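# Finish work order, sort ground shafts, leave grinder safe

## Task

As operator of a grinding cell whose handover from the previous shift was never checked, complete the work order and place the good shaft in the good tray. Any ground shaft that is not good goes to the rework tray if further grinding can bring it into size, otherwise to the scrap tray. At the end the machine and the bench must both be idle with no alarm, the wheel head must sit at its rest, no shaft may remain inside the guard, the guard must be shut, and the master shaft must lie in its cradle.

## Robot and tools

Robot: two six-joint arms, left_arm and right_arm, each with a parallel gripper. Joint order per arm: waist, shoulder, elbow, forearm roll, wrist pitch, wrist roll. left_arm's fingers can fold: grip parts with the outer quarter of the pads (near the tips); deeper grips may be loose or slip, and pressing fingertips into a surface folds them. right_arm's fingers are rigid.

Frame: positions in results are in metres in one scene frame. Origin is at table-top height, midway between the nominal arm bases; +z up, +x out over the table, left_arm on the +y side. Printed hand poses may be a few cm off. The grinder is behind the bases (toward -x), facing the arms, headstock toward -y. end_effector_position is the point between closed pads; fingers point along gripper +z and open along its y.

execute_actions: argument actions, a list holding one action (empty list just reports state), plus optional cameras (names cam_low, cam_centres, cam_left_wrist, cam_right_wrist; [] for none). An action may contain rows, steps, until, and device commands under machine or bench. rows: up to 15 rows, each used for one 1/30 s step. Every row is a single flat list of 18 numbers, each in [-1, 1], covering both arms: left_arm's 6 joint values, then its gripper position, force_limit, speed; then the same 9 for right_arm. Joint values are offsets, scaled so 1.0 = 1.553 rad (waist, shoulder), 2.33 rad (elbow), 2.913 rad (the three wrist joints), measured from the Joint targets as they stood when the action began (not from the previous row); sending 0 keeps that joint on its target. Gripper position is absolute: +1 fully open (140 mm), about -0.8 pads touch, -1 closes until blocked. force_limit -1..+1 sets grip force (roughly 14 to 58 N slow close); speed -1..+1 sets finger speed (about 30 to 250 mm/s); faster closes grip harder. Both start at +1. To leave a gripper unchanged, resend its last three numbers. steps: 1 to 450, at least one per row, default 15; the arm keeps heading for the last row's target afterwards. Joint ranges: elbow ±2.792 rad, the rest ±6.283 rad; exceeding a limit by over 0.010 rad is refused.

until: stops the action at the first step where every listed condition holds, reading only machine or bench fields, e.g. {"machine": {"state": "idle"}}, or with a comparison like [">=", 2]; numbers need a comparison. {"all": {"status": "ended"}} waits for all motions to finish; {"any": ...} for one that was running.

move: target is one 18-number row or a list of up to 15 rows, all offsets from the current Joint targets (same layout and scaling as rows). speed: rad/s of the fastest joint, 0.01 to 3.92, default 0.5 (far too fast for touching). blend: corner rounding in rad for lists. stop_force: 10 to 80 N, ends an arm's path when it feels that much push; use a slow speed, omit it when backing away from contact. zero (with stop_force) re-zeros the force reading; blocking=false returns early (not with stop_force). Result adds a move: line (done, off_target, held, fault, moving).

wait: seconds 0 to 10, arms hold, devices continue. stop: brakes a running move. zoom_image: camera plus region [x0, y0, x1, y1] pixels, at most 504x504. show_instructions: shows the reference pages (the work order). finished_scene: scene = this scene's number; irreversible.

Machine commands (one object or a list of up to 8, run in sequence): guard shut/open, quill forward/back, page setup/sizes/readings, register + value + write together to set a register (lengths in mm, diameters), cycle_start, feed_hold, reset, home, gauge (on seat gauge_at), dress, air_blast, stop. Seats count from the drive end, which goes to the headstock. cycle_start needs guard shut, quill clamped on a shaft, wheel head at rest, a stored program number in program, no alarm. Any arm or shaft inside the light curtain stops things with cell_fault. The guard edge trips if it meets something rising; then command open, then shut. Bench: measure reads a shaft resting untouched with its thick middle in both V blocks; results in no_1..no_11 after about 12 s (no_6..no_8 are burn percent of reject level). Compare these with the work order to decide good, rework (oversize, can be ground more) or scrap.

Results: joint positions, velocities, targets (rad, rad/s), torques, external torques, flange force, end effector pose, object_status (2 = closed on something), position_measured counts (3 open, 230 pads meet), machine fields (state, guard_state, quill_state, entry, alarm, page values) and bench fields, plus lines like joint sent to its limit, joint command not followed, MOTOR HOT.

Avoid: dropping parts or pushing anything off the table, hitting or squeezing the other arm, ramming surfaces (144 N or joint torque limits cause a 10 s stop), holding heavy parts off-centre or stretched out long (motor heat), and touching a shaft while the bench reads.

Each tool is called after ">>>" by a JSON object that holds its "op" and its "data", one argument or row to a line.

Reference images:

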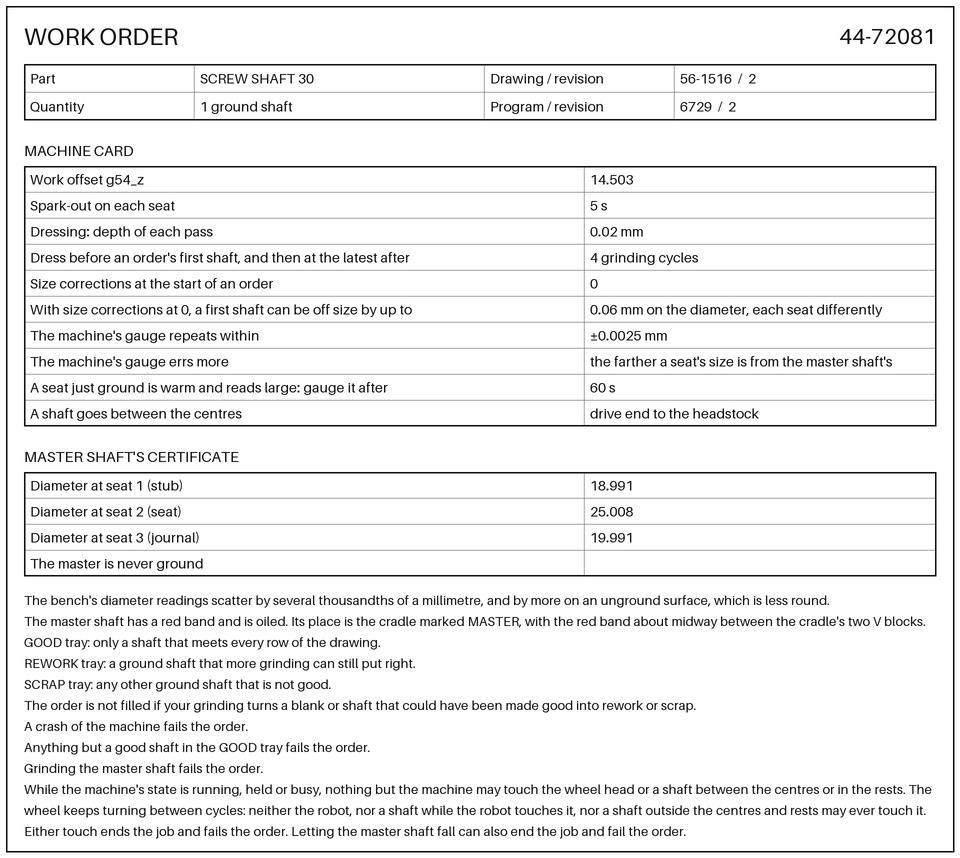

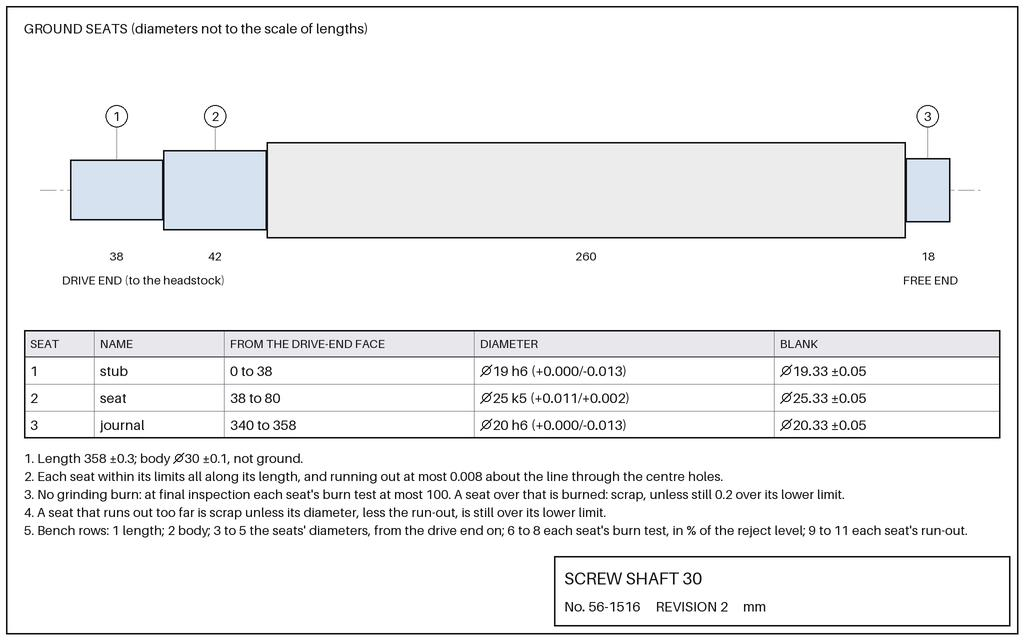

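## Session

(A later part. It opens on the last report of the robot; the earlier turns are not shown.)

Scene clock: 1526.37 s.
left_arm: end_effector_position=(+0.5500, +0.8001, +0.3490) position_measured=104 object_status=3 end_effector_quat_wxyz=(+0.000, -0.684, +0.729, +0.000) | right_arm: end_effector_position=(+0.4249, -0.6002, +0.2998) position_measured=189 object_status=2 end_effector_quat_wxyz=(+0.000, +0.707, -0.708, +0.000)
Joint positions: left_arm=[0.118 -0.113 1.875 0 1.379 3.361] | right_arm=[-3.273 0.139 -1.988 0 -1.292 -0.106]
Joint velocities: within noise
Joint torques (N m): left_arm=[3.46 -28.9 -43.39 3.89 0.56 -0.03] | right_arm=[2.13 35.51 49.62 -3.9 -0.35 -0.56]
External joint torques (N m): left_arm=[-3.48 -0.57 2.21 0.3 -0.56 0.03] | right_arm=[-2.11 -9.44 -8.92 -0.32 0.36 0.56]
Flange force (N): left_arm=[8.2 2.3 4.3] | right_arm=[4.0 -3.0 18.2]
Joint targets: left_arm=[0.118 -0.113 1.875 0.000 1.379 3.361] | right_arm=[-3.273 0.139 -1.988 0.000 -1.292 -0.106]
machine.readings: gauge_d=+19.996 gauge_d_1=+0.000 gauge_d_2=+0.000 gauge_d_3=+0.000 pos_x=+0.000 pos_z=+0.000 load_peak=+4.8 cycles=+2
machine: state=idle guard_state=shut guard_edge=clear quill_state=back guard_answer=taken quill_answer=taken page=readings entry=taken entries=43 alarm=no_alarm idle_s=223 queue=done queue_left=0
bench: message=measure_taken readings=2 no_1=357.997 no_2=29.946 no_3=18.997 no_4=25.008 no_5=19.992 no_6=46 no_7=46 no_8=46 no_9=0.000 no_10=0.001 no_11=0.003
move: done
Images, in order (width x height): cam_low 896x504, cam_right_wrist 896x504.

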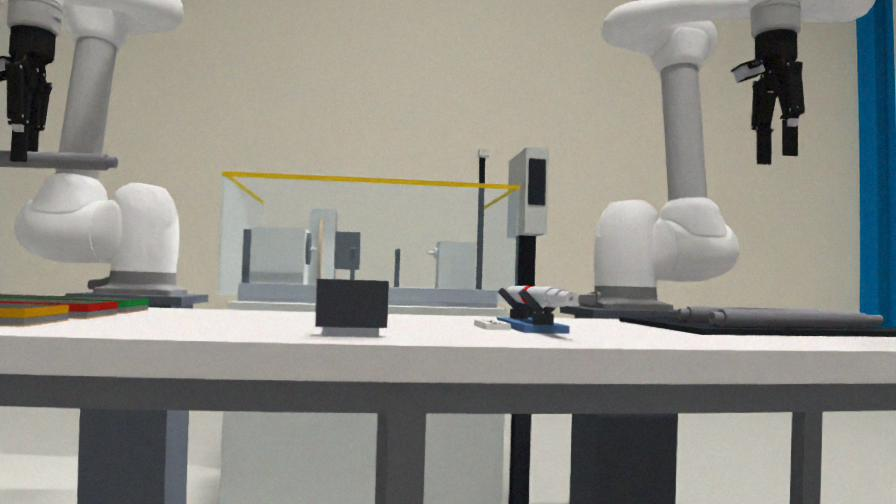

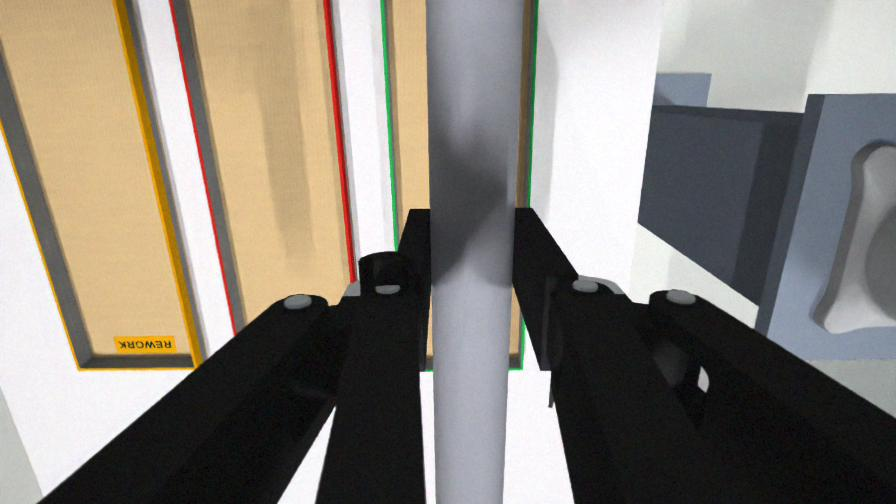

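>>> {"op": "move", "data": {
  "target": [0,0,0,0,0,0,0.2,0,-1,0,-0.0928,-0.0988,0,0.1284,-0.0061,-1,1,-0.5],
  "speed": 0.25,
  "cameras": ["cam_right_wrist"]
}}

Scene clock: 1554.03 s.
left_arm: end_effector_position=(+0.5500, +0.8001, +0.3490) position_measured=104 object_status=3 end_effector_quat_wxyz=(+0.000, -0.684, +0.729, +0.000) | right_arm: end_effector_position=(+0.4205, -0.5998, +0.1199) position_measured=189 object_status=2 end_effector_quat_wxyz=(+0.000, +0.713, -0.701, +0.000)
Joint positions: left_arm=[0.118 -0.113 1.875 0 1.379 3.361] | right_arm=[-3.273 -0.005 -2.218 0 -0.918 -0.123]
Joint velocities: within noise
Joint torques (N m): left_arm=[3.26 -29.16 -43.4 3.84 0.53 -0.02] | right_arm=[1.92 44.04 42.01 -3.13 -0.23 -0.3]
External joint torques (N m): left_arm=[-3.07 -1 2.01 0.37 -0.52 0.02] | right_arm=[-1.88 -9.9 -8.34 -0.37 0.22 0.3]
Flange force (N): left_arm=[7.5 2.9 3.7] | right_arm=[4.0 -1.9 21.1]
Joint targets: left_arm=[0.118 -0.113 1.875 0.000 1.379 3.361] | right_arm=[-3.273 -0.005 -2.218 0.000 -0.918 -0.123]
machine.readings: gauge_d=+19.996 gauge_d_1=+0.000 gauge_d_2=+0.000 gauge_d_3=+0.000 pos_x=+0.000 pos_z=+0.000 load_peak=+4.8 cycles=+2
machine: state=idle guard_state=shut guard_edge=clear quill_state=back guard_answer=taken quill_answer=taken page=readings entry=taken entries=43 alarm=no_alarm idle_s=251 queue=done queue_left=0
bench: message=measure_taken readings=2 no_1=357.997 no_2=29.946 no_3=18.997 no_4=25.008 no_5=19.992 no_6=46 no_7=46 no_8=46 no_9=0.000 no_10=0.001 no_11=0.003
move: done
Images, in order (width x height): cam_right_wrist 896x504.

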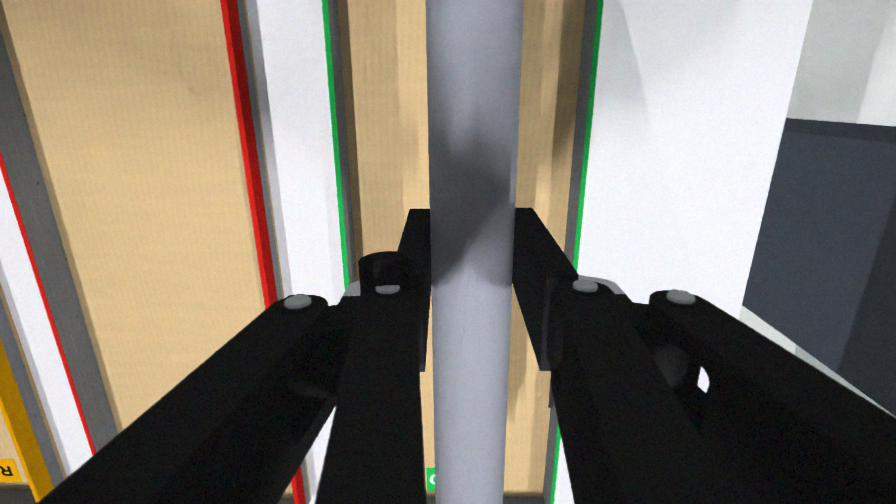

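>>> {"op": "move", "data": {
  "target": [0,0,0,0,0,0,0.2,0,-1,0,-0.0915,-0.0364,0,0.0780,0,-1,1,-0.5],
  "speed": 0.04,
  "stop_force": 12,
  "cameras": ["cam_right_wrist"]
}}

Scene clock: 1563.53 s.
left_arm: end_effector_position=(+0.5500, +0.8001, +0.3490) position_measured=104 object_status=3 end_effector_quat_wxyz=(+0.000, -0.684, +0.729, +0.000) | right_arm: end_effector_position=(+0.4224, -0.6000, +0.0427) position_measured=189 object_status=2 end_effector_quat_wxyz=(+0.000, +0.713, -0.701, +0.000)
Joint positions: left_arm=[0.118 -0.113 1.875 0 1.379 3.361] | right_arm=[-3.273 -0.116 -2.284 0 -0.741 -0.123]
Joint velocities: within noise
Joint torques (N m): left_arm=[3.08 -28.9 -43.29 3.86 0.56 -0.07] | right_arm=[1.93 25.96 19.63 -2.67 2.29 -0.31]
External joint torques (N m): left_arm=[-2.94 -0.84 2.11 0.34 -0.55 0.07] | right_arm=[-1.87 14.51 8.89 -0.29 -2.29 0.31]
Flange force (N): left_arm=[7.1 2.9 4.0] | right_arm=[2.4 5.4 -35.1]
Joint targets: left_arm=[0.118 -0.113 1.875 0.000 1.379 3.361] | right_arm=[-3.273 -0.116 -2.284 0.000 -0.741 -0.123]
machine.readings: gauge_d=+19.996 gauge_d_1=+0.000 gauge_d_2=+0.000 gauge_d_3=+0.000 pos_x=+0.000 pos_z=+0.000 load_peak=+4.8 cycles=+2
machine: state=idle guard_state=shut guard_edge=clear quill_state=back guard_answer=taken quill_answer=taken page=readings entry=taken entries=43 alarm=no_alarm idle_s=260 queue=done queue_left=0
bench: message=measure_taken readings=2 no_1=357.997 no_2=29.946 no_3=18.997 no_4=25.008 no_5=19.992 no_6=46 no_7=46 no_8=46 no_9=0.000 no_10=0.001 no_11=0.003
move: contact (right_arm); right_arm: the wrist pitch is farthest, 0.050 rad from its target
Images, in order (width x height): cam_right_wrist 896x504.

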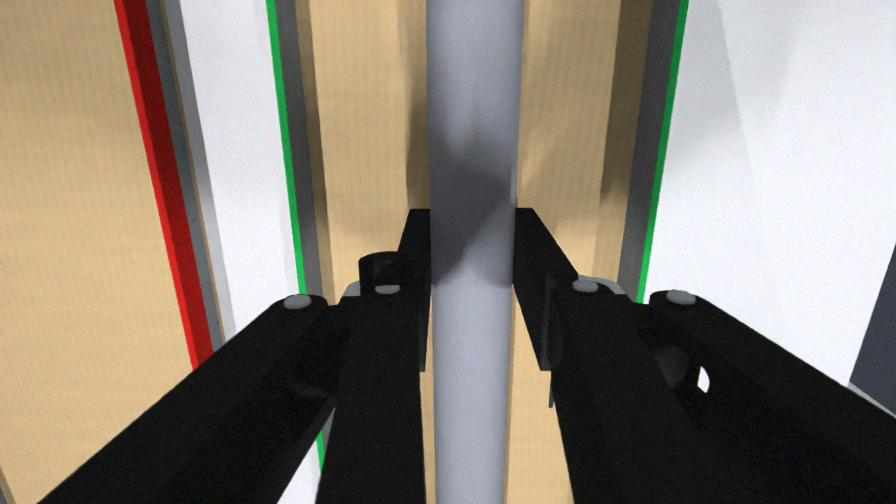

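>>> {"op": "execute_actions", "data": {
  "actions": [
    {"rows":[[0,0,0,0,0,0,0.2,0,-1,0,0,0,0,0,0,-0.2,1,-1]],"steps":60}
  ],
  "cameras": []
}}

>>> {"op": "move", "data": {
  "target": [
    [0,0,0,0,0,0,0.2,0,-1,0,0.0714,0.0283,0,-0.0608,0,-0.2,1,-1],
    [0,0,0,0,0,0,0.2,0,-1,0,0.1642,0.1271,0,-0.1892,0,-0.2,1,-1]
  ],
  "speed": [0.06,0.4],
  "cameras": ["cam_right_wrist","cam_low"]
}}

Scene clock: 1572.97 s.
left_arm: end_effector_position=(+0.5500, +0.8001, +0.3490) position_measured=104 object_status=3 end_effector_quat_wxyz=(+0.000, -0.684, +0.729, +0.000) | right_arm: end_effector_position=(+0.4224, -0.6000, +0.0427) position_measured=154 object_status=3 end_effector_quat_wxyz=(+0.000, +0.713, -0.701, +0.000)
Joint positions: left_arm=[0.118 -0.113 1.875 0 1.379 3.361] | right_arm=[-3.273 -0.116 -2.284 0 -0.741 -0.123]
Joint velocities: within noise
Joint torques (N m): left_arm=[3.45 -29.22 -43.35 3.83 0.55 -0.02] | right_arm=[1.66 42.48 28.38 -2.65 -0.36 -0.3]
External joint torques (N m): left_arm=[-3.47 -0.55 2.06 0.36 -0.55 0.02] | right_arm=[-1.65 -1.74 0.18 -0.31 0.35 0.3]
Flange force (N): left_arm=[8.1 2.1 4.0] | right_arm=[3.5 -2.3 3.4]
Joint targets: left_arm=[0.118 -0.113 1.875 0.000 1.379 3.361] | right_arm=[-3.273 -0.116 -2.284 0.000 -0.741 -0.123]
machine.readings: gauge_d=+19.996 gauge_d_1=+0.000 gauge_d_2=+0.000 gauge_d_3=+0.000 pos_x=+0.000 pos_z=+0.000 load_peak=+4.8 cycles=+2
machine: state=idle guard_state=shut guard_edge=clear quill_state=back guard_answer=taken quill_answer=taken page=readings entry=taken entries=43 alarm=no_alarm idle_s=269 queue=done queue_left=0
bench: message=measure_taken readings=2 no_1=357.997 no_2=29.946 no_3=18.997 no_4=25.008 no_5=19.992 no_6=46 no_7=46 no_8=46 no_9=0.000 no_10=0.001 no_11=0.003
No camera images: "cameras" was empty.

Scene clock: 1577.40 s.
left_arm: end_effector_position=(+0.5500, +0.8001, +0.3490) position_measured=104 object_status=3 end_effector_quat_wxyz=(+0.000, -0.684, +0.729, +0.000) | right_arm: end_effector_position=(+0.4249, -0.6003, +0.2996) position_measured=154 object_status=3 end_effector_quat_wxyz=(+0.000, +0.713, -0.701, +0.000)
Joint positions: left_arm=[0.118 -0.113 1.875 0 1.379 3.361] | right_arm=[-3.273 0.139 -1.988 0 -1.292 -0.123]
Joint velocities: within noise
Joint torques (N m): left_arm=[3.29 -29.06 -43.34 3.89 0.56 -0.05] | right_arm=[1.98 28.18 40.84 -3.93 -0.36 -0.32]
External joint torques (N m): left_arm=[-3.29 -0.05 2.27 0.29 -0.56 0.05] | right_arm=[-2.01 -1.68 0.05 -0.32 0.37 0.32]
Flange force (N): left_arm=[7.5 1.6 4.5] | right_arm=[4.3 -2.5 1.5]
Joint targets: left_arm=[0.118 -0.113 1.875 0.000 1.379 3.361] | right_arm=[-3.273 0.139 -1.988 0.000 -1.292 -0.123]
machine.readings: gauge_d=+19.996 gauge_d_1=+0.000 gauge_d_2=+0.000 gauge_d_3=+0.000 pos_x=+0.000 pos_z=+0.000 load_peak=+4.8 cycles=+2
machine: state=idle guard_state=shut guard_edge=clear quill_state=back guard_answer=taken quill_answer=taken page=readings entry=taken entries=43 alarm=no_alarm idle_s=274 queue=done queue_left=0
bench: message=measure_taken readings=2 no_1=357.997 no_2=29.946 no_3=18.997 no_4=25.008 no_5=19.992 no_6=46 no_7=46 no_8=46 no_9=0.000 no_10=0.001 no_11=0.003
move: done
Images, in order (width x height): cam_low 896x504, cam_right_wrist 896x504.

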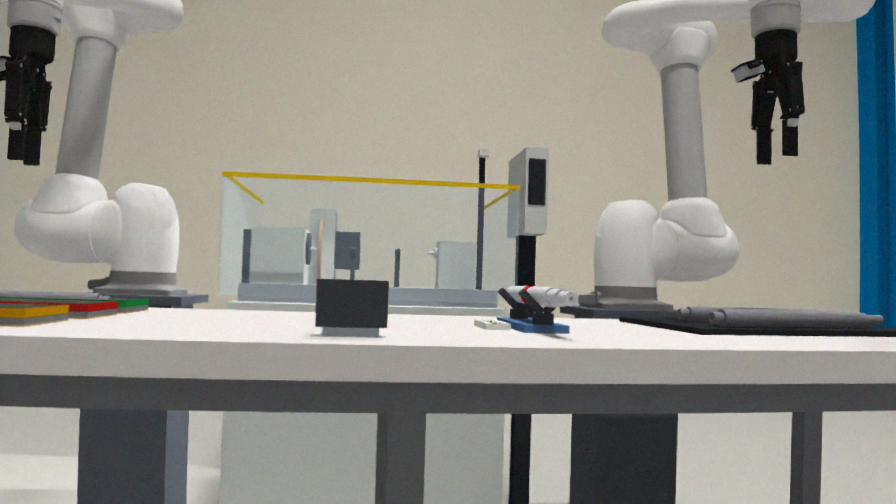

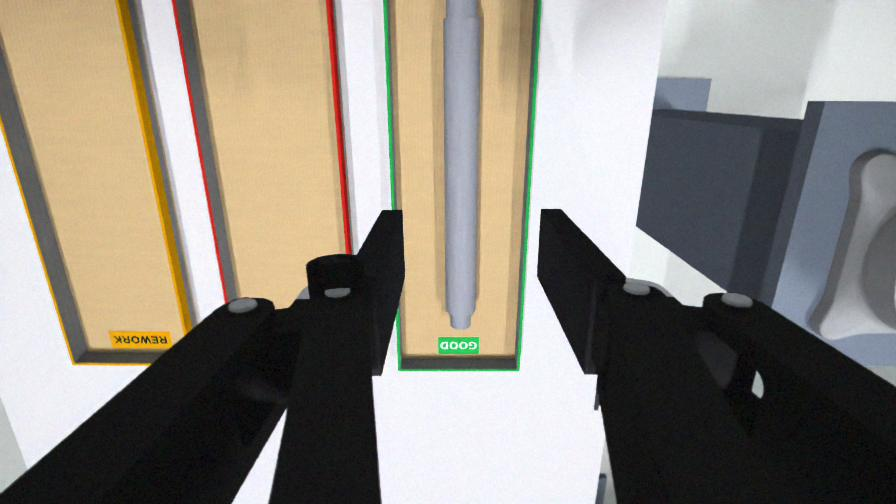

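>>> {"op": "move", "data": {
  "target": [0,0,0,0,0,0,0.2,0,-1,-0.27,0,0,0,0,-0.144,-0.2,1,-1],
  "speed": 0.5,
  "cameras": ["cam_right_wrist"]
}}

Scene clock: 1586.63 s.
left_arm: end_effector_position=(+0.5500, +0.8001, +0.3490) position_measured=104 object_status=3 end_effector_quat_wxyz=(+0.000, -0.684, +0.729, +0.000) | right_arm: end_effector_position=(+0.3526, -0.7745, +0.2997) position_measured=154 object_status=3 end_effector_quat_wxyz=(+0.000, +0.713, -0.701, +0.000)
Joint positions: left_arm=[0.118 -0.113 1.875 0 1.379 3.361] | right_arm=[-3.692 0.139 -1.988 0 -1.292 -0.543]
Joint velocities: within noise
Joint torques (N m): left_arm=[3.42 -28.82 -43.31 3.86 0.55 -0.02] | right_arm=[0.3 27.26 40.7 -3.91 -0.31 -0.17]
External joint torques (N m): left_arm=[-3.52 -0.73 2.12 0.32 -0.55 0.02] | right_arm=[-0.25 -1.03 0.04 -0.31 0.34 0.17]
Flange force (N): left_arm=[8.3 2.4 4.0] | right_arm=[1.3 -1.5 1.1]
Joint targets: left_arm=[0.118 -0.113 1.875 0.000 1.379 3.361] | right_arm=[-3.692 0.139 -1.988 0.000 -1.292 -0.543]
machine.readings: gauge_d=+19.996 gauge_d_1=+0.000 gauge_d_2=+0.000 gauge_d_3=+0.000 pos_x=+0.000 pos_z=+0.000 load_peak=+4.8 cycles=+2
machine: state=idle guard_state=shut guard_edge=clear quill_state=back guard_answer=taken quill_answer=taken page=readings entry=taken entries=43 alarm=no_alarm idle_s=283 queue=done queue_left=0
bench: message=measure_taken readings=2 no_1=357.997 no_2=29.946 no_3=18.997 no_4=25.008 no_5=19.992 no_6=46 no_7=46 no_8=46 no_9=0.000 no_10=0.001 no_11=0.003
move: done
Images, in order (width x height): cam_right_wrist 896x504.

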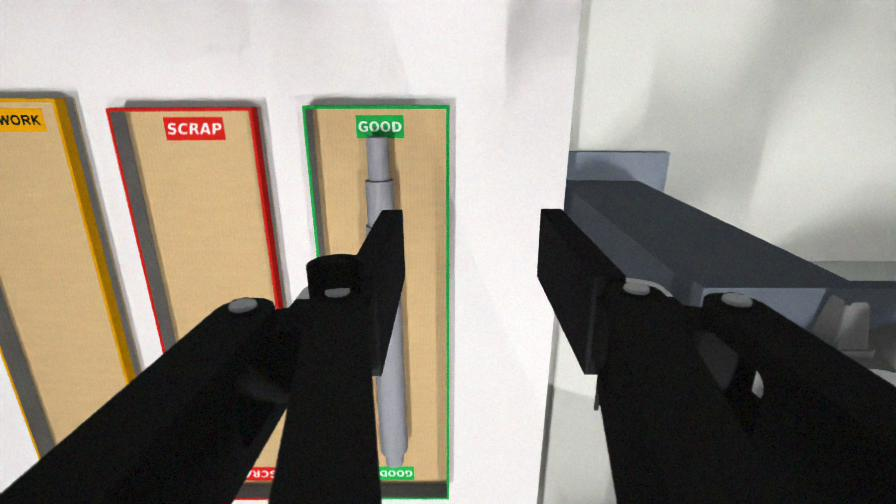

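>>> {"op": "finished_scene", "data": {
  "scene": 2
}}

The scene is finished: the task was done.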